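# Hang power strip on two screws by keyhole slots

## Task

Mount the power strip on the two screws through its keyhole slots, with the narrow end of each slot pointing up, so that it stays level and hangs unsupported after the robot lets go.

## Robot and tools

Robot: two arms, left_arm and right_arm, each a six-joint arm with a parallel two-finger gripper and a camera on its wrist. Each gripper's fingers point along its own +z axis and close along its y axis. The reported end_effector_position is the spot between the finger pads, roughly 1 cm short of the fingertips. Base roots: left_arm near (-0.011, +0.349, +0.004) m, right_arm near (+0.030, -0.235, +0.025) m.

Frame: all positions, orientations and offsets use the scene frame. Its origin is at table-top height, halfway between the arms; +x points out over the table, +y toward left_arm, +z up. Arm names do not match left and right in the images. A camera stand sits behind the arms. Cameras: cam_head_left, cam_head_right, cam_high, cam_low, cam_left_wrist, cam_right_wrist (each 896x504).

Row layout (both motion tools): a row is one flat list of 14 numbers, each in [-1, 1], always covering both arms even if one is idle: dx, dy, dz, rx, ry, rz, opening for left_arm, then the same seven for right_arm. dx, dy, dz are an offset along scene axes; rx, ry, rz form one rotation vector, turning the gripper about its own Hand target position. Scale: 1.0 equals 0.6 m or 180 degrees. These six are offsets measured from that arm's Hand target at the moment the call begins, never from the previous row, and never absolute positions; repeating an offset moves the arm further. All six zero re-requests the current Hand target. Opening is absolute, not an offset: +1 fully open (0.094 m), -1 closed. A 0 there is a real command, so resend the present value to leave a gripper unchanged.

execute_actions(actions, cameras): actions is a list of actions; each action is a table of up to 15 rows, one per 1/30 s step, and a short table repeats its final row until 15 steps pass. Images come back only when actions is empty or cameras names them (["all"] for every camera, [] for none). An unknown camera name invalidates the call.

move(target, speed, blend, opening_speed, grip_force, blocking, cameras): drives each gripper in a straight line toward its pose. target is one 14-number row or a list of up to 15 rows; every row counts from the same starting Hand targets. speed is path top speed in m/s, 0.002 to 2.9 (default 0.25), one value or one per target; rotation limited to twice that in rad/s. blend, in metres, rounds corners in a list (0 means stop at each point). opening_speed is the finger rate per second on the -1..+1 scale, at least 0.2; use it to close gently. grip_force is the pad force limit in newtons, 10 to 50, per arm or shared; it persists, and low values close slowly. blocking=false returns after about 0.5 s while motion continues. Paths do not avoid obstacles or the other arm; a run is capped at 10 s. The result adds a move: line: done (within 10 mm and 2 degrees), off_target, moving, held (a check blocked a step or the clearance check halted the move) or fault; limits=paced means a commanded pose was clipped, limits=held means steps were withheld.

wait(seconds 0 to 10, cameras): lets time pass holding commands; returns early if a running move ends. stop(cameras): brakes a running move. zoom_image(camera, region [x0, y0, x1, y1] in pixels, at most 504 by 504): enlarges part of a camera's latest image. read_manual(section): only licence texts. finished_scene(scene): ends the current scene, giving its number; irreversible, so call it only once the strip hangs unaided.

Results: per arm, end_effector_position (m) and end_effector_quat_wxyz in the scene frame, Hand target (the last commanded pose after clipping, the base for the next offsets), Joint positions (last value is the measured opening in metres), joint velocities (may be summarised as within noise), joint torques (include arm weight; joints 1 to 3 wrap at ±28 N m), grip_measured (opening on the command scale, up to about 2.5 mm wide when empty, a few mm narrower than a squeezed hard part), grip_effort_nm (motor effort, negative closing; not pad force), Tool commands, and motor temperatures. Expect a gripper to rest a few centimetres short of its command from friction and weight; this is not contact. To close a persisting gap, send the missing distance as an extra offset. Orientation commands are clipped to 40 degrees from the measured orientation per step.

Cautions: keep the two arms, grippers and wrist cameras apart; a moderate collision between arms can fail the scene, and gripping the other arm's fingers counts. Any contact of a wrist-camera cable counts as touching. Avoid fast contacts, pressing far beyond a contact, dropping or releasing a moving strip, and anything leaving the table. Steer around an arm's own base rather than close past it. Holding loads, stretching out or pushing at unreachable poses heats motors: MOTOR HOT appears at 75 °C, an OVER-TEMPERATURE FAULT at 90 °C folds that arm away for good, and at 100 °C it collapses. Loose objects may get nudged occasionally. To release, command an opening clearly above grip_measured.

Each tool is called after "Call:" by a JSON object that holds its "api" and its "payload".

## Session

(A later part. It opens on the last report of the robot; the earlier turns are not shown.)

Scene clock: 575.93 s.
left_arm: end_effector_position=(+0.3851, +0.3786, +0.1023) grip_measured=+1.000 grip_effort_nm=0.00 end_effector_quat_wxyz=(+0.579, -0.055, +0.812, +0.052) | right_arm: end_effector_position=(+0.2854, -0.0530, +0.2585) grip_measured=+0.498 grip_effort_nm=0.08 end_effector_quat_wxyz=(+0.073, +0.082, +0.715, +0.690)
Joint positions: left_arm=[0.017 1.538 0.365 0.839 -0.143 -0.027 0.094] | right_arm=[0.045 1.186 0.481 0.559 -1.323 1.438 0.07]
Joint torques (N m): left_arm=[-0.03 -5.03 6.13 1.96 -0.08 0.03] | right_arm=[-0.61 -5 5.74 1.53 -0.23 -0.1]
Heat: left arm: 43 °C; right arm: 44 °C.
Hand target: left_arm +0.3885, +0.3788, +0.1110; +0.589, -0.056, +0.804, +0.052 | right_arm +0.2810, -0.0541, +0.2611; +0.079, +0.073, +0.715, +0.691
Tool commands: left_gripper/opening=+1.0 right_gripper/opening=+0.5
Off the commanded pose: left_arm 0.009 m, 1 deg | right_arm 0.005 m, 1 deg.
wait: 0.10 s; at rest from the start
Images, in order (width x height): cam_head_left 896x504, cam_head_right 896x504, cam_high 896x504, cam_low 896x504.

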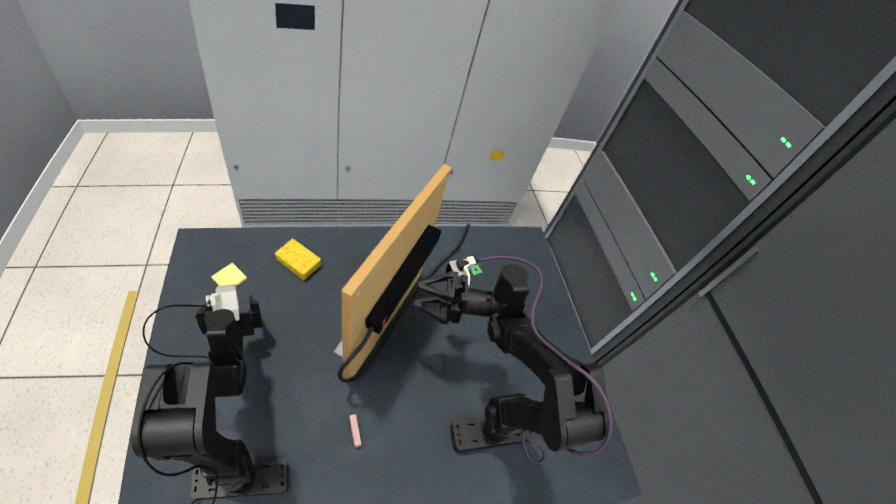

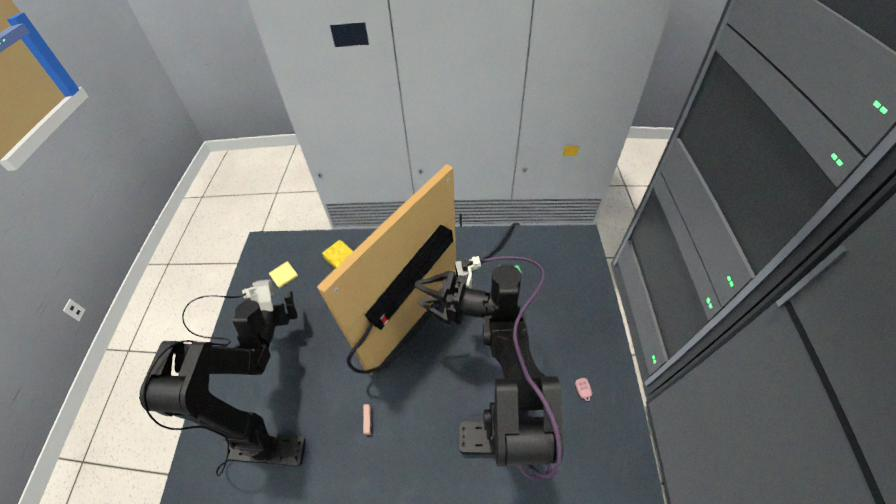

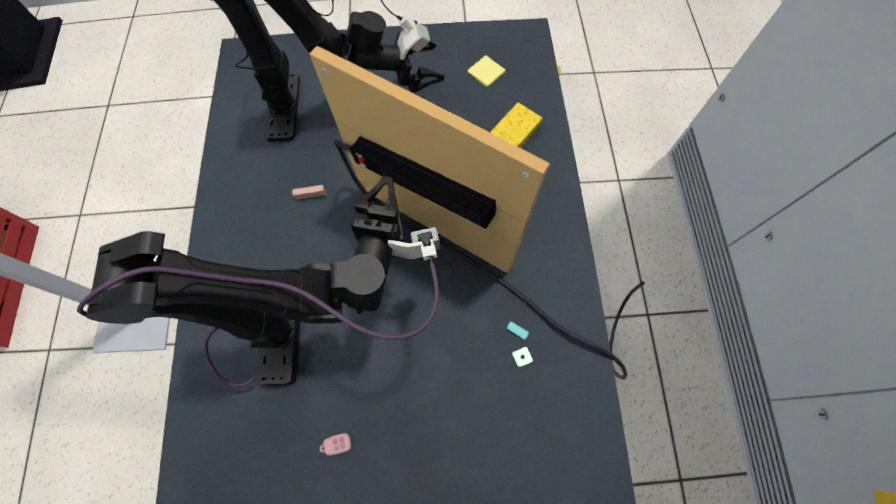

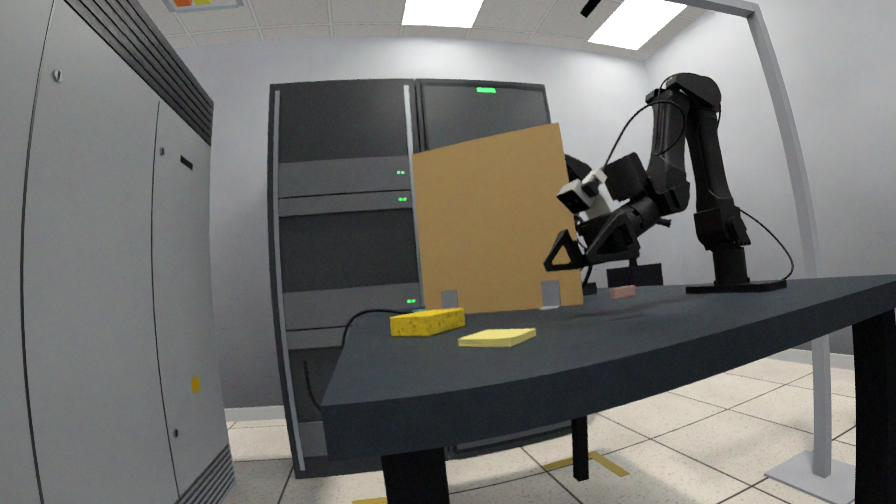

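Call:
{"api": "move", "payload": {"target": [0, 0, 0, 0, 0, 0, 1, 0.155, -0.1098, 0, 0, 0, -0.117, -1], "speed": 0.12, "cameras": ["cam_high", "cam_head_right", "cam_right_wrist"]}}

Call:
{"api": "zoom_image", "payload": {"camera": "cam_high", "region": [320, 120, 540, 300]}}

Call:
{"api": "zoom_image", "payload": {"camera": "cam_head_right", "region": [340, 200, 540, 380]}}

Scene clock: 587.73 s.
left_arm: end_effector_position=(+0.3851, +0.3786, +0.1023) grip_measured=+1.000 grip_effort_nm=0.00 end_effector_quat_wxyz=(+0.579, -0.055, +0.812, +0.052) | right_arm: end_effector_position=(+0.3660, -0.1172, +0.2500) grip_measured=-0.987 grip_effort_nm=-0.68 end_effector_quat_wxyz=(+0.183, +0.214, +0.693, +0.664)
Joint positions: left_arm=[0.017 1.538 0.365 0.839 -0.143 -0.027 0.094] | right_arm=[-0.124 1.327 0.537 0.667 -1.143 1.489 0.001]
Joint torques (N m): left_arm=[-0.03 -5.04 6.13 1.97 -0.08 0.03] | right_arm=[-0.14 -3.37 8.44 1.92 0 0.02]
Heat: left arm: 43 °C; right arm: 43 °C.
Hand target: left_arm +0.3885, +0.3788, +0.1110; +0.589, -0.056, +0.804, +0.052 | right_arm +0.3739, -0.1200, +0.2610; +0.203, +0.203, +0.690, +0.665
Off the commanded pose: left_arm 0.009 m, 1 deg | right_arm 0.014 m, 3 deg.
move: off_target (right_arm)
camera_calibration:
cam_right_wrist: T_world_to_cam=[[-0.0268968, -0.014721, -0.99953, 0.262888], [-0.989225, 0.144341, 0.0244936, 0.408983], [0.143913, 0.989418, -0.0184447, 0.157891], [0, 0, 0, 1]] pos_world=[0.388924, -0.211383, 0.255659]
Images, in order (width x height): cam_head_right 896x504, cam_high 896x504, cam_right_wrist 896x504.

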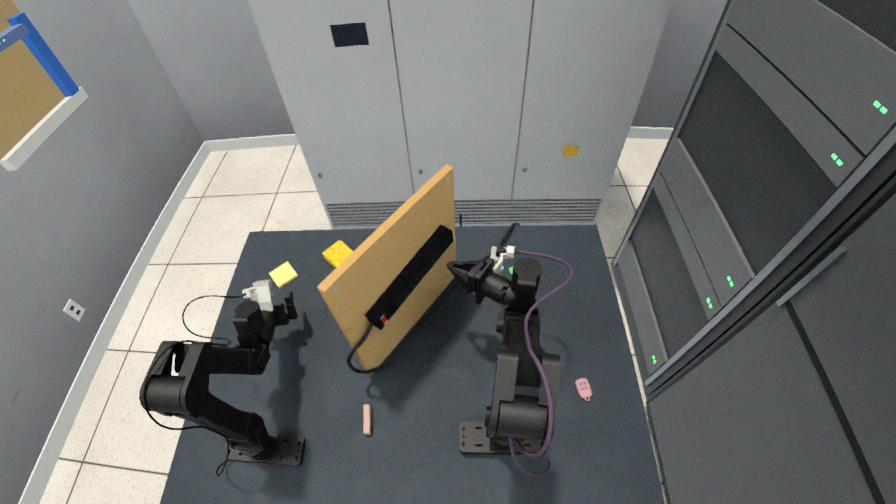

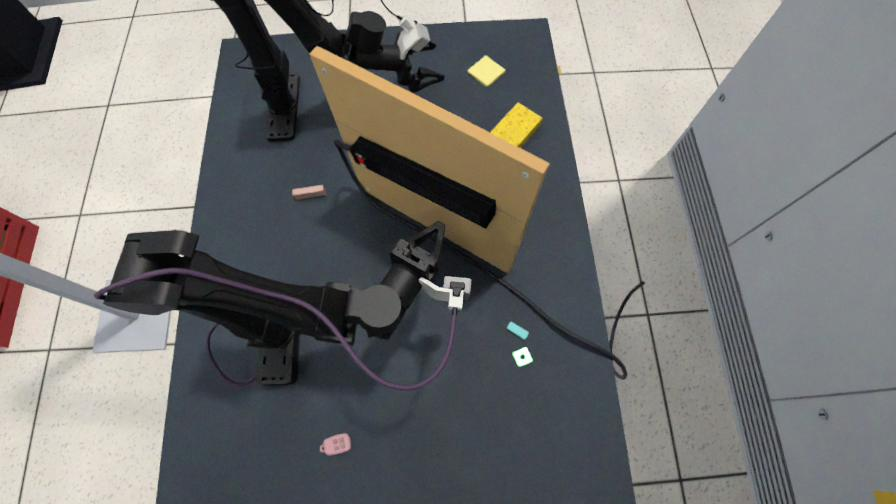

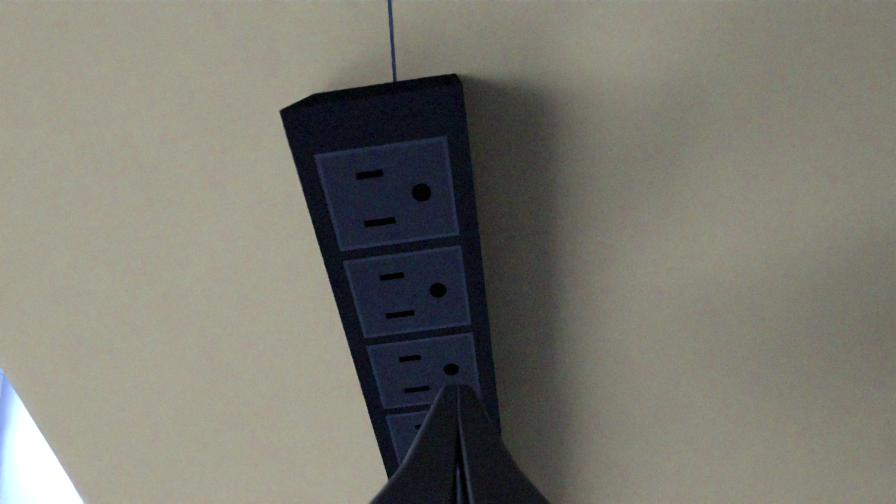

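Scaled by 2.291 from the camera's 896x504 image, which has a finer 1280x720 frame.

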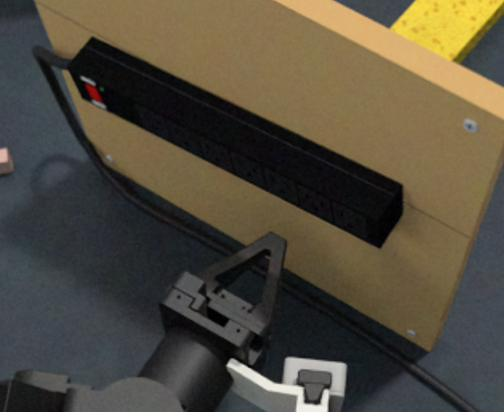

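Scaled by 2.520 from the camera's 896x504 image, which has a finer 1280x720 frame.

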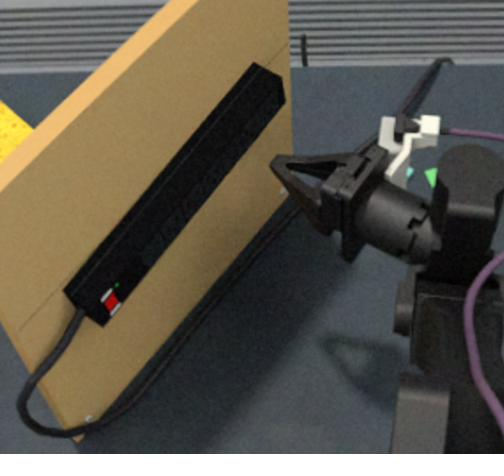

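Call:
{"api": "move", "payload": {"target": [0, 0, 0, 0, 0, 0, 1, 0.0328, 0.0462, 0, 0, 0, 0, -1], "speed": 0.06, "cameras": ["cam_high", "cam_head_right", "cam_right_wrist"]}}

Call:
{"api": "zoom_image", "payload": {"camera": "cam_high", "region": [320, 120, 540, 300]}}

Call:
{"api": "zoom_image", "payload": {"camera": "cam_head_right", "region": [340, 200, 540, 380]}}

Scene clock: 590.50 s.
left_arm: end_effector_position=(+0.3851, +0.3786, +0.1023) grip_measured=+1.000 grip_effort_nm=0.00 end_effector_quat_wxyz=(+0.579, -0.055, +0.812, +0.052) | right_arm: end_effector_position=(+0.3862, -0.0933, +0.2499) grip_measured=-0.987 grip_effort_nm=-0.68 end_effector_quat_wxyz=(+0.187, +0.217, +0.693, +0.662)
Joint positions: left_arm=[0.017 1.538 0.365 0.839 -0.143 -0.027 0.094] | right_arm=[-0.018 1.403 0.59 0.706 -1.029 1.508 0.001]
Joint torques (N m): left_arm=[-0.03 -5.03 6.16 1.96 -0.09 0.03] | right_arm=[0.39 -4.14 8.42 1.96 -0.01 0]
Heat: left arm: 43 °C; right arm: 43 °C.
Hand target: left_arm +0.3885, +0.3788, +0.1110; +0.589, -0.056, +0.804, +0.052 | right_arm +0.3936, -0.0923, +0.2610; +0.203, +0.203, +0.690, +0.665
Off the commanded pose: left_arm 0.009 m, 1 deg | right_arm 0.013 m, 3 deg.
move: off_target (right_arm)
camera_calibration:
cam_right_wrist: T_world_to_cam=[[-0.0268885, -0.0188695, -0.99946, 0.263255], [-0.988013, 0.152539, 0.0237006, 0.425995], [0.152009, 0.988117, -0.0227449, 0.129175], [0, 0, 0, 1]] pos_world=[0.408331, -0.187653, 0.255955]
Images, in order (width x height): cam_head_right 896x504, cam_high 896x504, cam_right_wrist 896x504.

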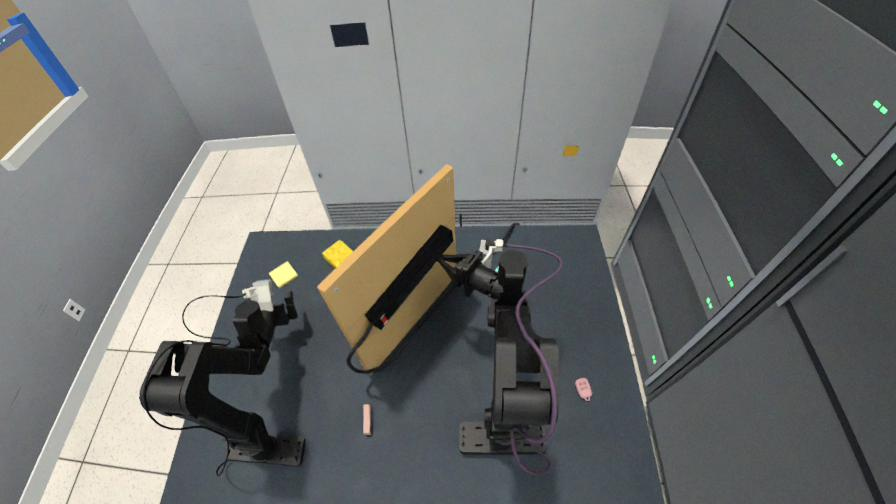

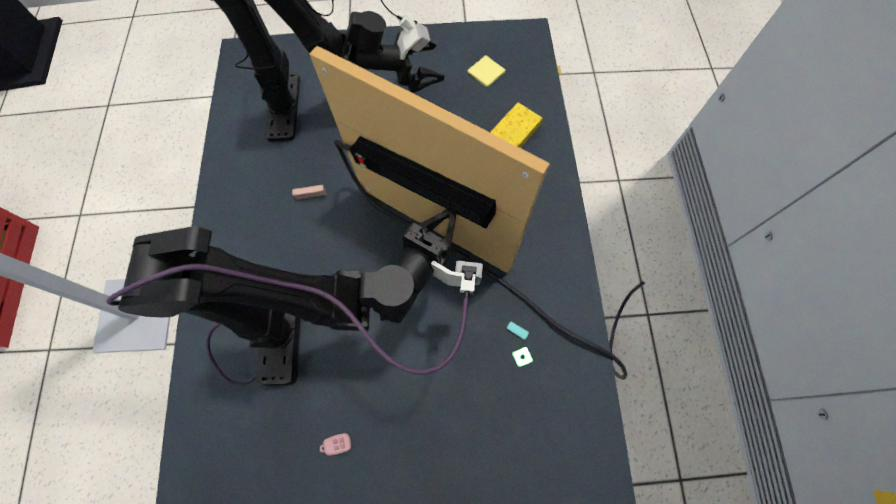

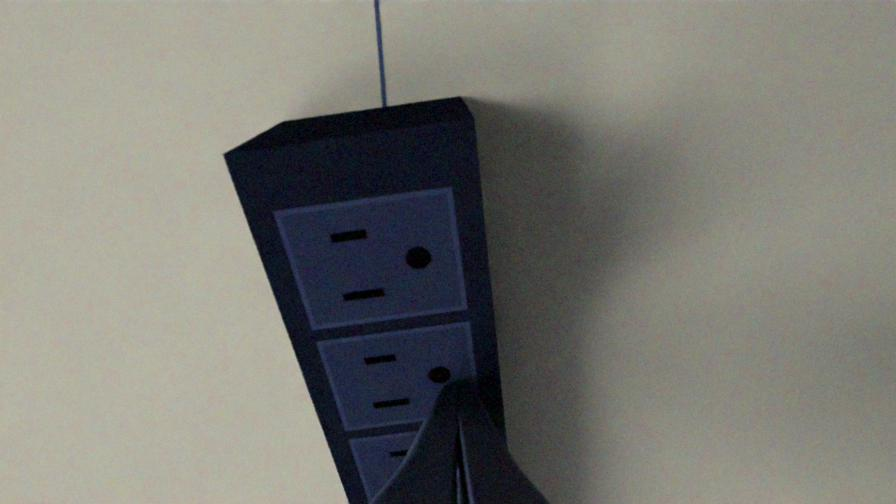

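Scaled by 2.291 from the camera's 896x504 image, which has a finer 1280x720 frame.

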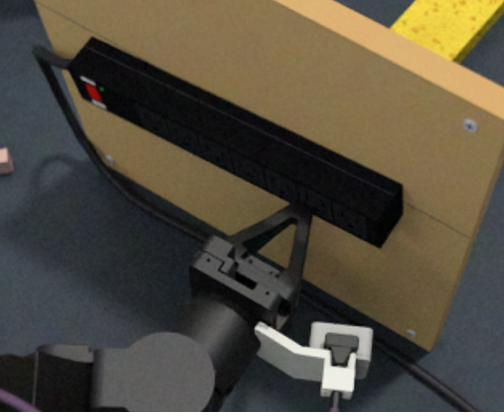

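Scaled by 2.520 from the camera's 896x504 image, which has a finer 1280x720 frame.

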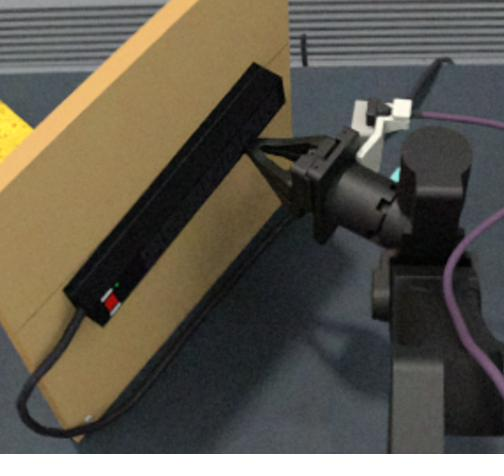

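Call:
{"api": "move", "payload": {"target": [[0, 0, 0, 0, 0, 0, 1, 0.0117, 0.0163, 0, 0, 0, 0, -1], [0, 0, 0, 0, 0, 0, 1, 0.0117, 0.0163, -0.05, 0, 0, 0, -1]], "speed": 0.04, "blend": [0.003, 0], "cameras": ["cam_high", "cam_head_right"]}}

Call:
{"api": "zoom_image", "payload": {"camera": "cam_high", "region": [320, 120, 540, 300]}}

Call:
{"api": "zoom_image", "payload": {"camera": "cam_head_right", "region": [340, 200, 540, 380]}}

Scene clock: 593.70 s.
left_arm: end_effector_position=(+0.3851, +0.3786, +0.1023) grip_measured=+1.000 grip_effort_nm=0.00 end_effector_quat_wxyz=(+0.579, -0.055, +0.812, +0.052) | right_arm: end_effector_position=(+0.3878, -0.0923, +0.2479) grip_measured=-0.987 grip_effort_nm=-0.68 end_effector_quat_wxyz=(+0.209, +0.170, +0.687, +0.675)
Joint positions: left_arm=[0.017 1.538 0.365 0.839 -0.143 -0.027 0.094] | right_arm=[-0.027 1.488 0.568 0.918 -1.074 1.512 0.001]
Joint torques (N m): left_arm=[-0.03 -5.03 6.15 1.96 -0.09 0.03] | right_arm=[4.36 -1.95 5.76 1.42 0.77 -0.05]
Heat: left arm: 43 °C; right arm: 43 °C.
Hand target: left_arm +0.3885, +0.3788, +0.1110; +0.589, -0.056, +0.804, +0.052 | right_arm +0.4006, -0.0825, +0.2310; +0.203, +0.203, +0.690, +0.665
Off the commanded pose: left_arm 0.009 m, 1 deg | right_arm 0.023 m, 4 deg.
move: off_target (right_arm)
Images, in order (width x height): cam_head_right 896x504, cam_high 896x504.

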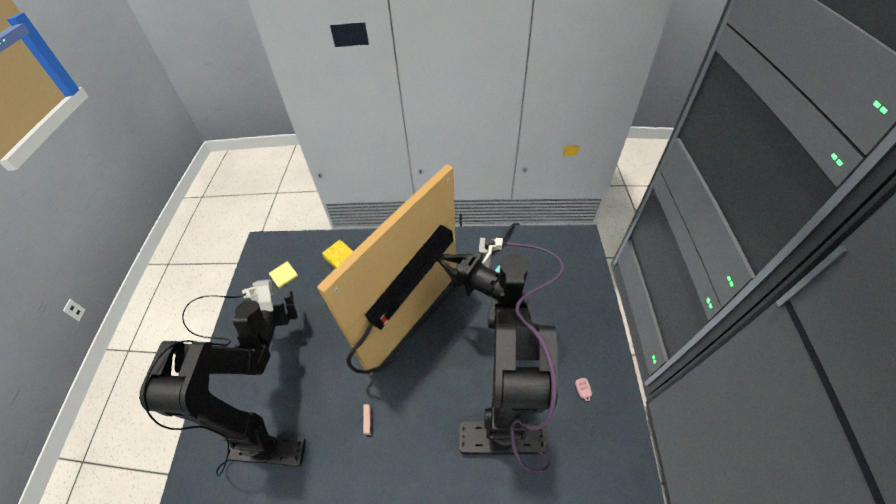

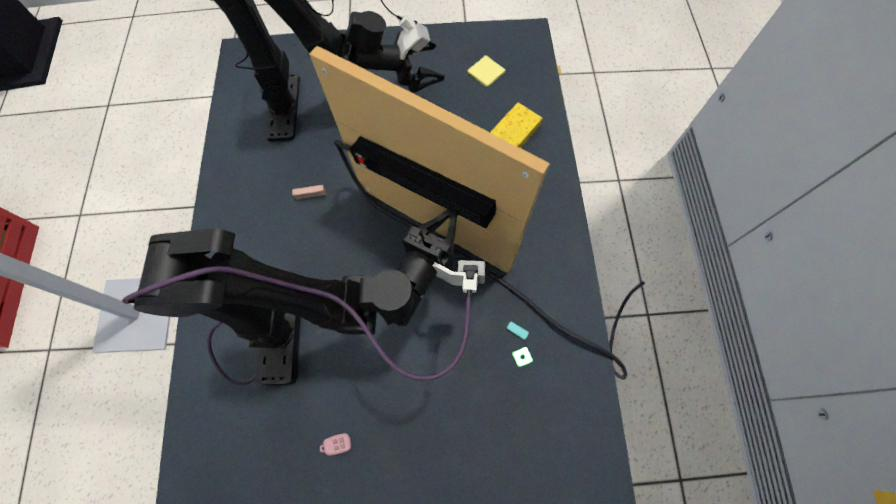

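Scaled by 2.291 from the camera's 896x504 image, which has a finer 1280x720 frame.

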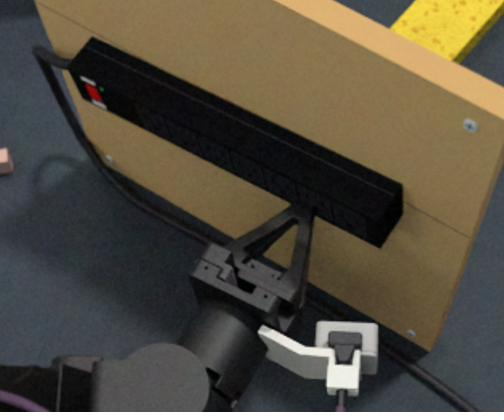

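Scaled by 2.520 from the camera's 896x504 image, which has a finer 1280x720 frame.

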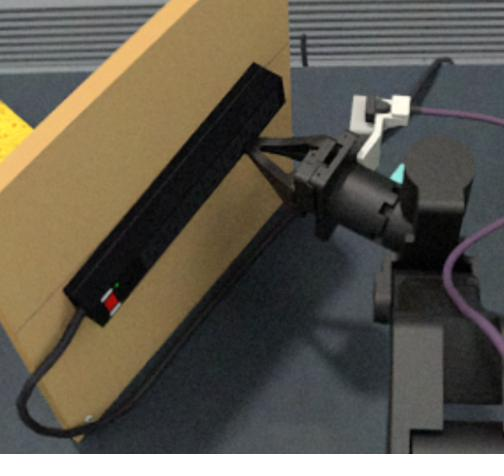

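Call:
{"api": "move", "payload": {"target": [[0, 0, 0, 0, 0, 0, 1, -0.0434, -0.0753, 0.015, 0, 0, 0, -1], [0, 0, 0, 0, 0, 0, 1, -0.0434, -0.0753, 0.0617, 0, 0, 0, 0.3]], "speed": 0.1, "blend": [0.01, 0], "cameras": ["cam_high", "cam_head_right", "cam_right_wrist"]}}

Call:
{"api": "zoom_image", "payload": {"camera": "cam_high", "region": [320, 120, 540, 300]}}

Scene clock: 600.23 s.
left_arm: end_effector_position=(+0.3851, +0.3786, +0.1023) grip_measured=+1.000 grip_effort_nm=0.00 end_effector_quat_wxyz=(+0.579, -0.055, +0.812, +0.052) | right_arm: end_effector_position=(+0.3741, -0.1266, +0.2514) grip_measured=+0.298 grip_effort_nm=0.09 end_effector_quat_wxyz=(+0.185, +0.224, +0.690, +0.663)
Joint positions: left_arm=[0.017 1.538 0.365 0.839 -0.143 -0.027 0.094] | right_arm=[-0.152 1.352 0.564 0.66 -1.154 1.496 0.061]
Joint torques (N m): left_arm=[-0.03 -5.03 6.15 1.96 -0.08 0.03] | right_arm=[-0.59 -6.5 8.38 1.58 -0.14 -0.11]
Heat: left arm: 43 °C; right arm: 43 °C.
Hand target: left_arm +0.3885, +0.3788, +0.1110; +0.589, -0.056, +0.804, +0.052 | right_arm +0.3746, -0.1277, +0.2680; +0.203, +0.203, +0.690, +0.665
Off the commanded pose: left_arm 0.009 m, 1 deg | right_arm 0.017 m, 3 deg.
move: off_target (right_arm); target 2's new opening was sent with right_arm's hand 0.016 m and 3 deg from that target
camera_calibration:
cam_right_wrist: T_world_to_cam=[[-0.0375181, -0.00830388, -0.999261, 0.269097], [-0.986277, 0.161193, 0.0356911, 0.416563], [0.160778, 0.986888, -0.0142376, 0.15843], [0, 0, 0, 1]] pos_world=[0.395471, -0.221265, 0.256286]
Images, in order (width x height): cam_head_right 896x504, cam_high 896x504, cam_right_wrist 896x504.

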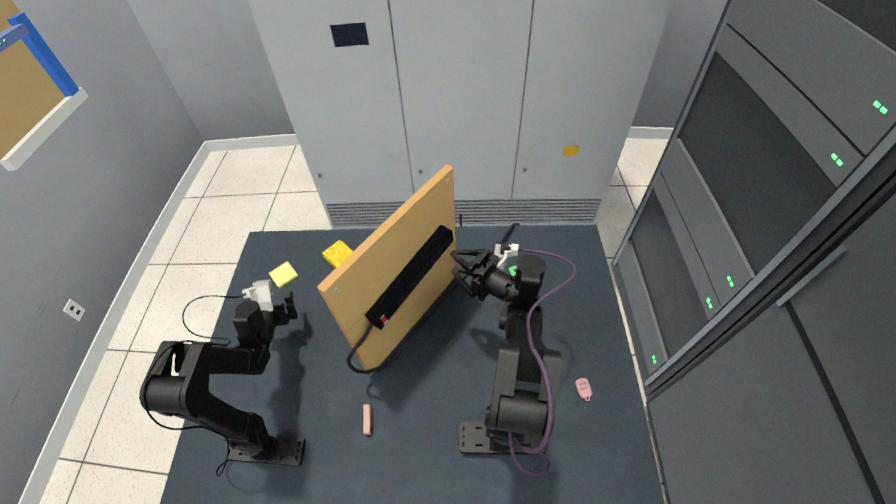

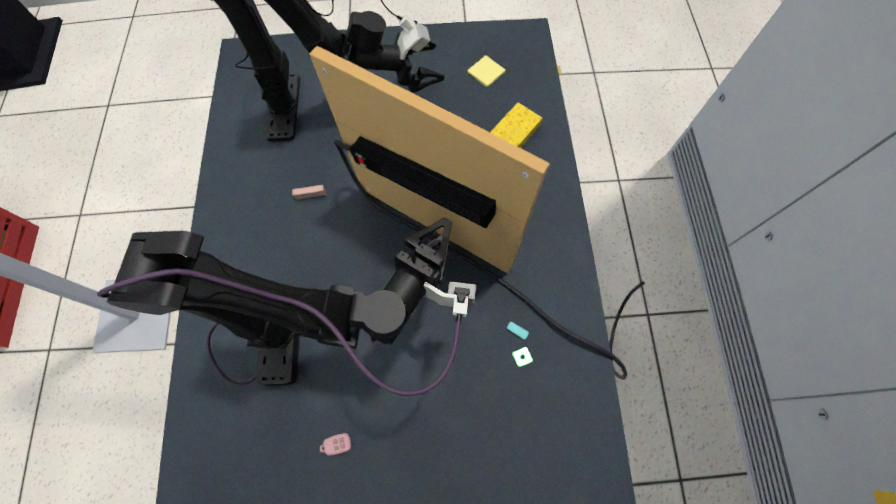

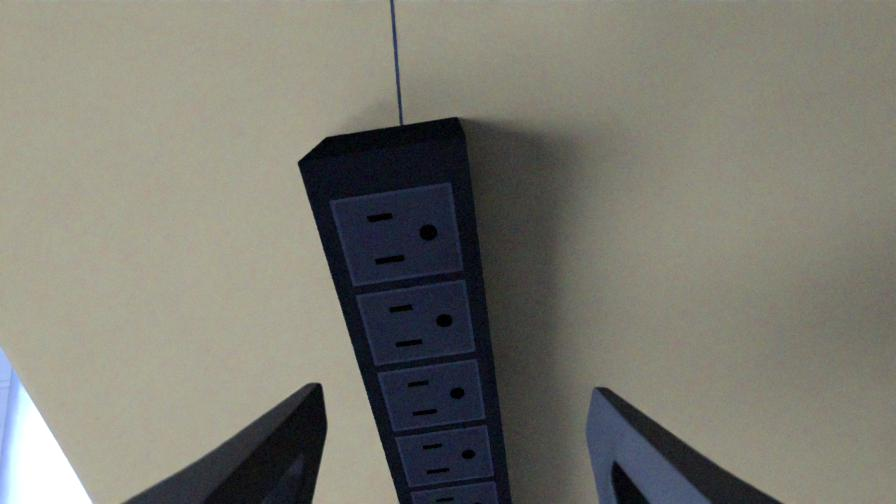

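Scaled by 2.291 from the camera's 896x504 image, which has a finer 1280x720 frame.

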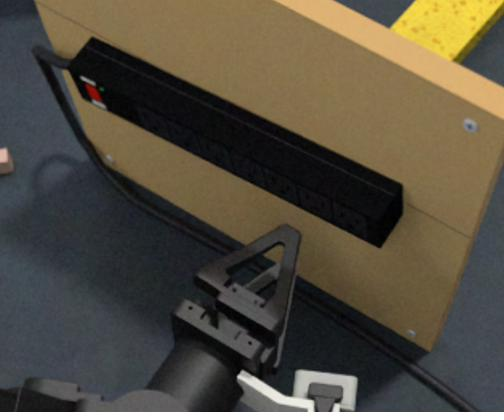

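Call:
{"api": "move", "payload": {"target": [[0, 0, 0, 0, 0, 0, 1, 0, 0, 0.025, 0, 0, 0, 0.5]], "speed": 0.1, "cameras": ["cam_high", "cam_head_right", "cam_right_wrist"]}}

Call:
{"api": "zoom_image", "payload": {"camera": "cam_head_right", "region": [400, 200, 540, 320]}}

Scene clock: 602.43 s.
left_arm: end_effector_position=(+0.3851, +0.3786, +0.1023) grip_measured=+1.000 grip_effort_nm=0.00 end_effector_quat_wxyz=(+0.579, -0.055, +0.812, +0.052) | right_arm: end_effector_position=(+0.3748, -0.1268, +0.2662) grip_measured=+0.498 grip_effort_nm=0.08 end_effector_quat_wxyz=(+0.185, +0.224, +0.690, +0.663)
Joint positions: left_arm=[0.017 1.538 0.365 0.839 -0.143 -0.027 0.094] | right_arm=[-0.152 1.319 0.607 0.585 -1.154 1.496 0.07]
Joint torques (N m): left_arm=[-0.03 -5.03 6.15 1.96 -0.08 0.03] | right_arm=[-0.57 -6.75 8.46 1.59 -0.22 -0.15]
Heat: left arm: 43 °C; right arm: 43 °C.
Hand target: left_arm +0.3885, +0.3788, +0.1110; +0.589, -0.056, +0.804, +0.052 | right_arm +0.3746, -0.1277, +0.2831; +0.204, +0.203, +0.690, +0.665
Off the commanded pose: left_arm 0.009 m, 1 deg | right_arm 0.017 m, 3 deg.
move: off_target (right_arm)
camera_calibration:
cam_right_wrist: T_world_to_cam=[[-0.0367302, -0.00843327, -0.99929, 0.283576], [-0.986308, 0.161182, 0.0348928, 0.416965], [0.160773, 0.986889, -0.014238, 0.158629], [0, 0, 0, 1]] pos_world=[0.396169, -0.221365, 0.271084]
Images, in order (width x height): cam_head_right 896x504, cam_high 896x504, cam_right_wrist 896x504.

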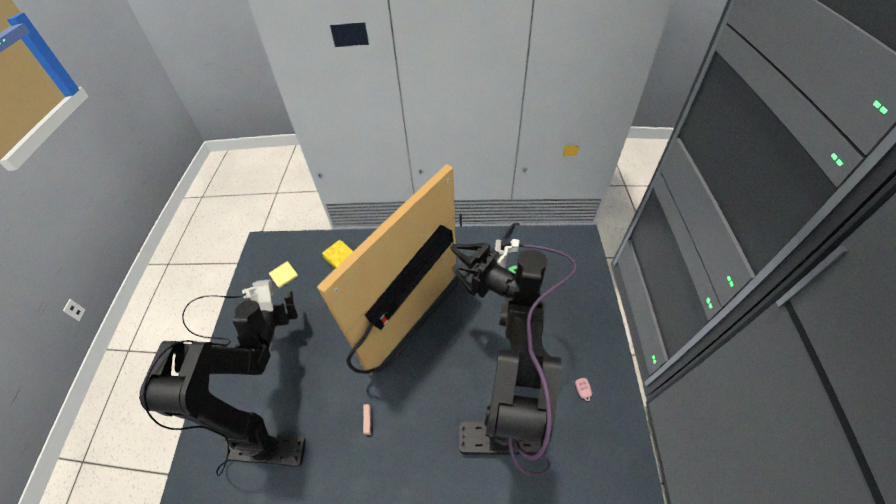

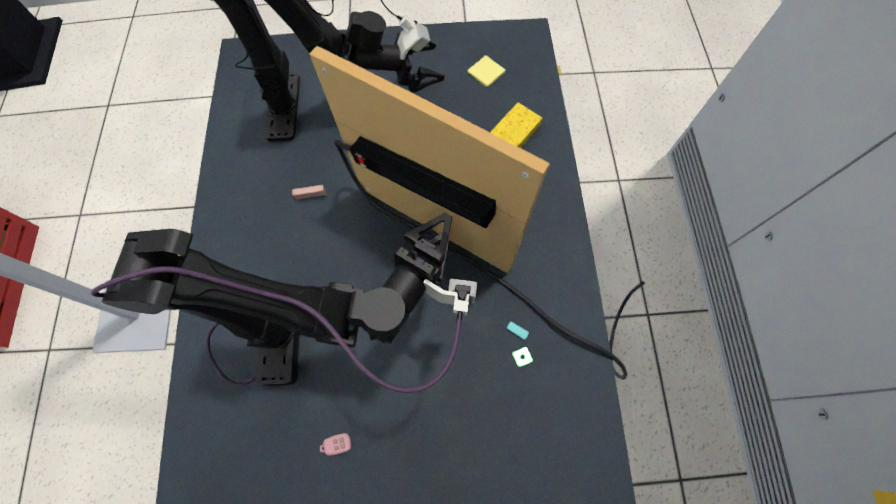

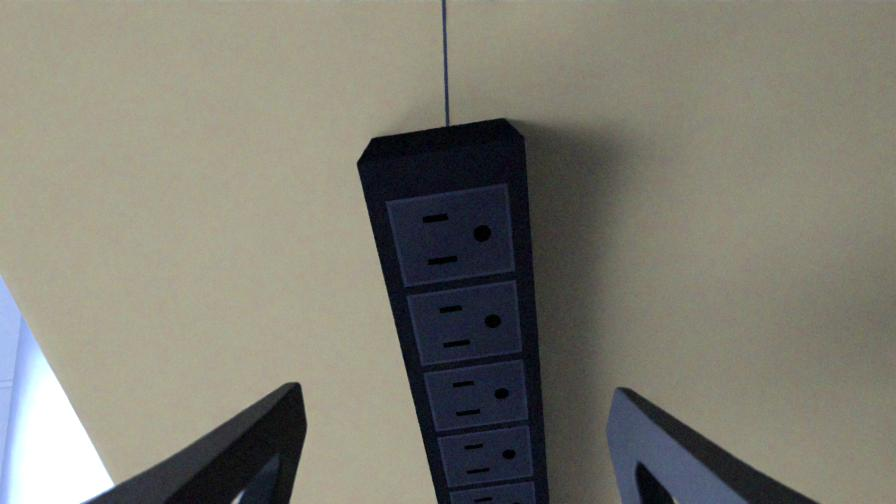

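Scaled by 3.600 from the camera's 896x504 image, which has a finer 1280x720 frame.

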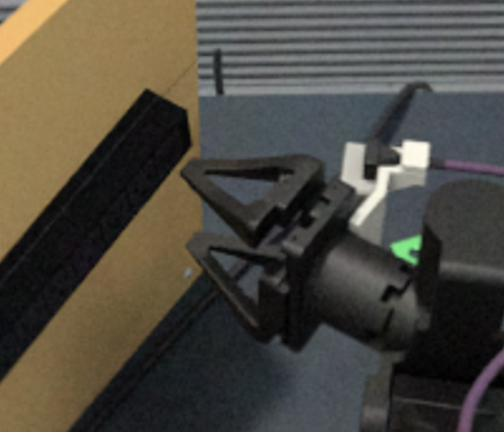

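Call:
{"api": "move", "payload": {"target": [[0, 0, 0, 0, 0, 0, 1, 0.056, 0.0788, 0, 0, 0, 0, 0.5]], "speed": 0.1, "cameras": ["cam_high", "cam_head_right", "cam_right_wrist"]}}

Call:
{"api": "zoom_image", "payload": {"camera": "cam_head_right", "region": [360, 200, 500, 340]}}

Call:
{"api": "zoom_image", "payload": {"camera": "cam_high", "region": [320, 120, 540, 300]}}

Scene clock: 604.80 s.
left_arm: end_effector_position=(+0.3851, +0.3786, +0.1023) grip_measured=+1.000 grip_effort_nm=0.00 end_effector_quat_wxyz=(+0.579, -0.055, +0.812, +0.052) | right_arm: end_effector_position=(+0.4009, -0.0813, +0.2713) grip_measured=+0.498 grip_effort_nm=0.08 end_effector_quat_wxyz=(+0.186, +0.216, +0.694, +0.661)
Joint positions: left_arm=[0.017 1.538 0.365 0.839 -0.143 -0.027 0.094] | right_arm=[0.027 1.413 0.697 0.615 -0.985 1.513 0.07]
Joint torques (N m): left_arm=[-0.03 -5.01 6.13 1.96 -0.09 0.03] | right_arm=[0.42 -4.41 8.83 2 0.01 -0.05]
Heat: left arm: 43 °C; right arm: 43 °C.
Hand target: left_arm +0.3885, +0.3788, +0.1110; +0.589, -0.056, +0.804, +0.052 | right_arm +0.4081, -0.0804, +0.2831; +0.203, +0.203, +0.690, +0.665
Off the commanded pose: left_arm 0.009 m, 1 deg | right_arm 0.014 m, 3 deg.
move: off_target (right_arm)
camera_calibration:
cam_right_wrist: T_world_to_cam=[[-0.0264564, -0.0208933, -0.999432, 0.285021], [-0.988238, 0.151181, 0.0229996, 0.43842], [0.150615, 0.988285, -0.0246473, 0.116692], [0, 0, 0, 1]] pos_world=[0.423229, -0.175651, 0.277652]
Images, in order (width x height): cam_head_right 896x504, cam_high 896x504, cam_right_wrist 896x504.

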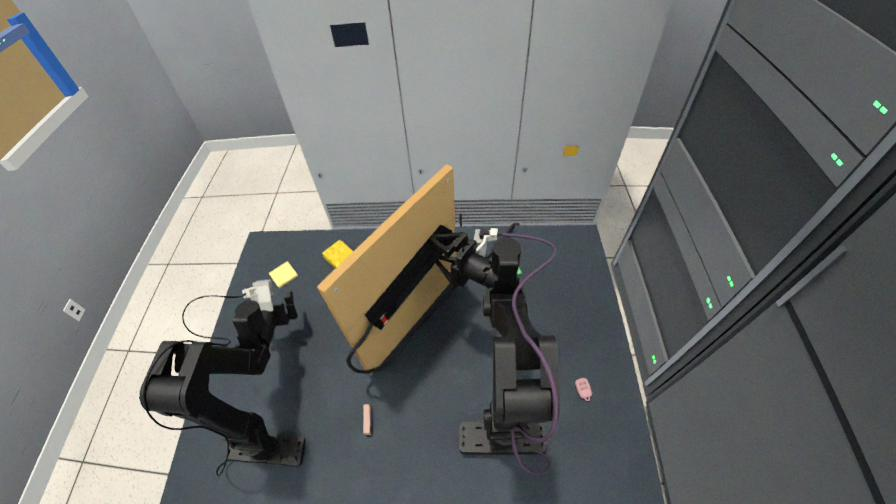

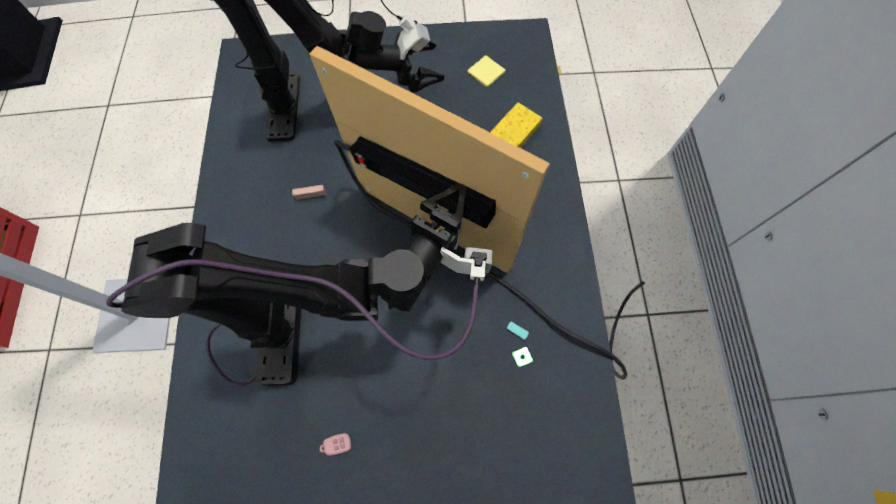

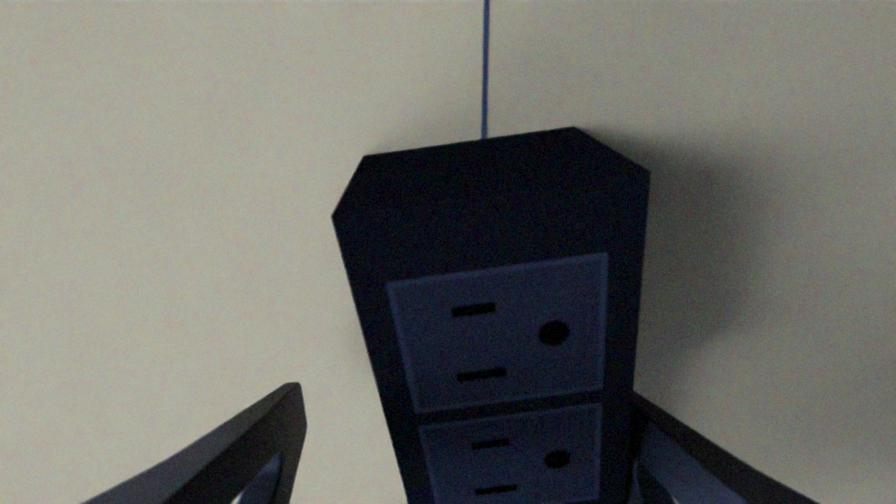

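Scaled by 3.600 from the camera's 896x504 image, which has a finer 1280x720 frame.

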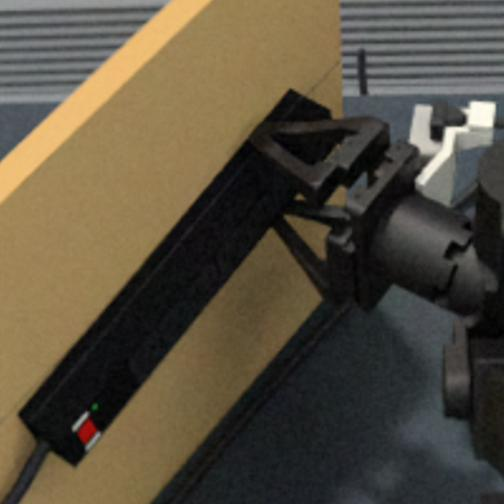

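Scaled by 2.291 from the camera's 896x504 image, which has a finer 1280x720 frame.

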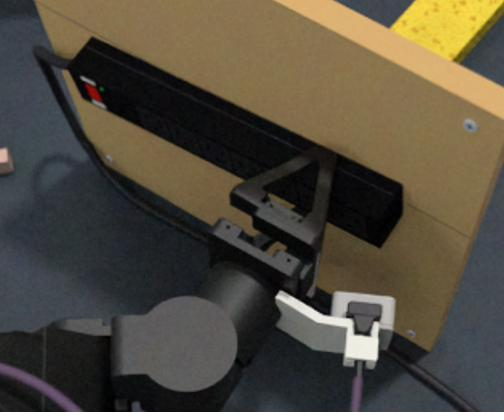

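Call:
{"api": "move", "payload": {"target": [[0, 0, 0, 0, 0, 0, 1, 0, 0, -0.0618, 0, 0, 0, 0.5]], "speed": 0.05, "cameras": ["cam_high", "cam_head_right"]}}

Call:
{"api": "zoom_image", "payload": {"camera": "cam_head_right", "region": [360, 200, 500, 340]}}

Call:
{"api": "zoom_image", "payload": {"camera": "cam_high", "region": [320, 120, 540, 300]}}

Scene clock: 607.40 s.
left_arm: end_effector_position=(+0.3851, +0.3786, +0.1023) grip_measured=+1.000 grip_effort_nm=0.00 end_effector_quat_wxyz=(+0.579, -0.055, +0.812, +0.052) | right_arm: end_effector_position=(+0.4078, -0.0814, +0.2510) grip_measured=+0.498 grip_effort_nm=0.08 end_effector_quat_wxyz=(+0.201, +0.203, +0.690, +0.665)
Joint positions: left_arm=[0.017 1.538 0.365 0.839 -0.143 -0.027 0.094] | right_arm=[0.027 1.505 0.65 0.794 -0.983 1.513 0.07]
Joint torques (N m): left_arm=[-0.03 -5.01 6.15 1.96 -0.08 0.03] | right_arm=[0.35 -4.74 4.86 2 0.05 -0.01]
Heat: left arm: 43 °C; right arm: 43 °C.
Hand target: left_arm +0.3885, +0.3788, +0.1110; +0.589, -0.056, +0.804, +0.052 | right_arm +0.4082, -0.0804, +0.2460; +0.204, +0.203, +0.690, +0.665
Off the commanded pose: left_arm 0.009 m, 1 deg | right_arm 0.005 m, 0 deg.
move: done
Images, in order (width x height): cam_head_right 896x504, cam_high 896x504.

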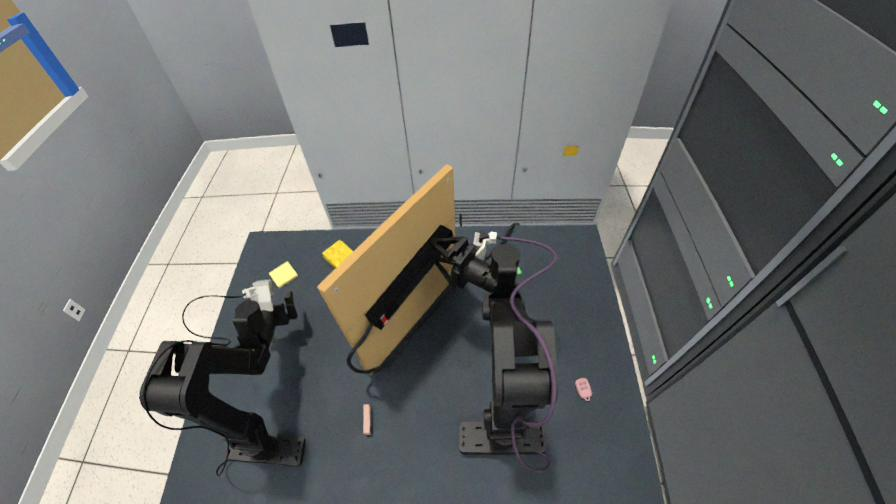

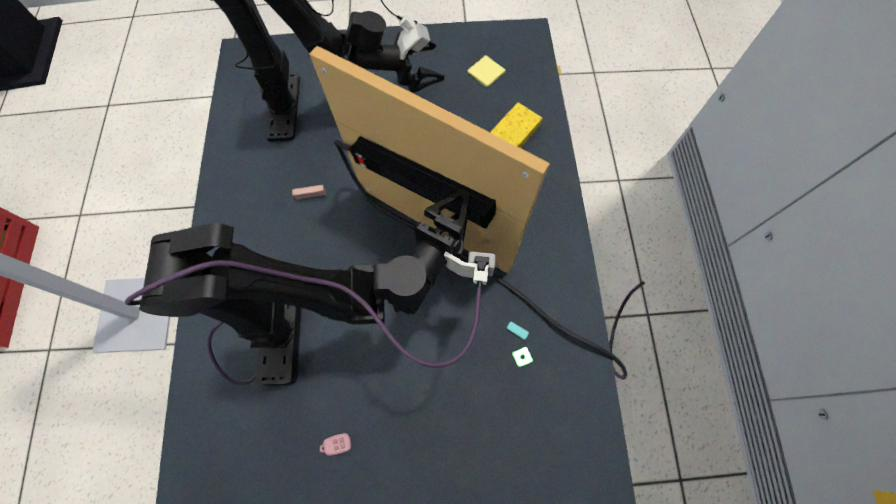

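Scaled by 3.600 from the camera's 896x504 image, which has a finer 1280x720 frame.

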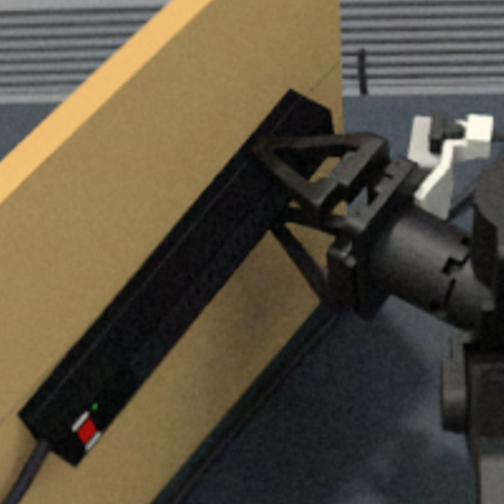

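Scaled by 2.291 from the camera's 896x504 image, which has a finer 1280x720 frame.

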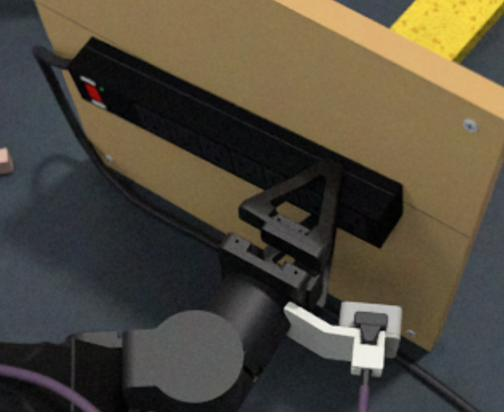

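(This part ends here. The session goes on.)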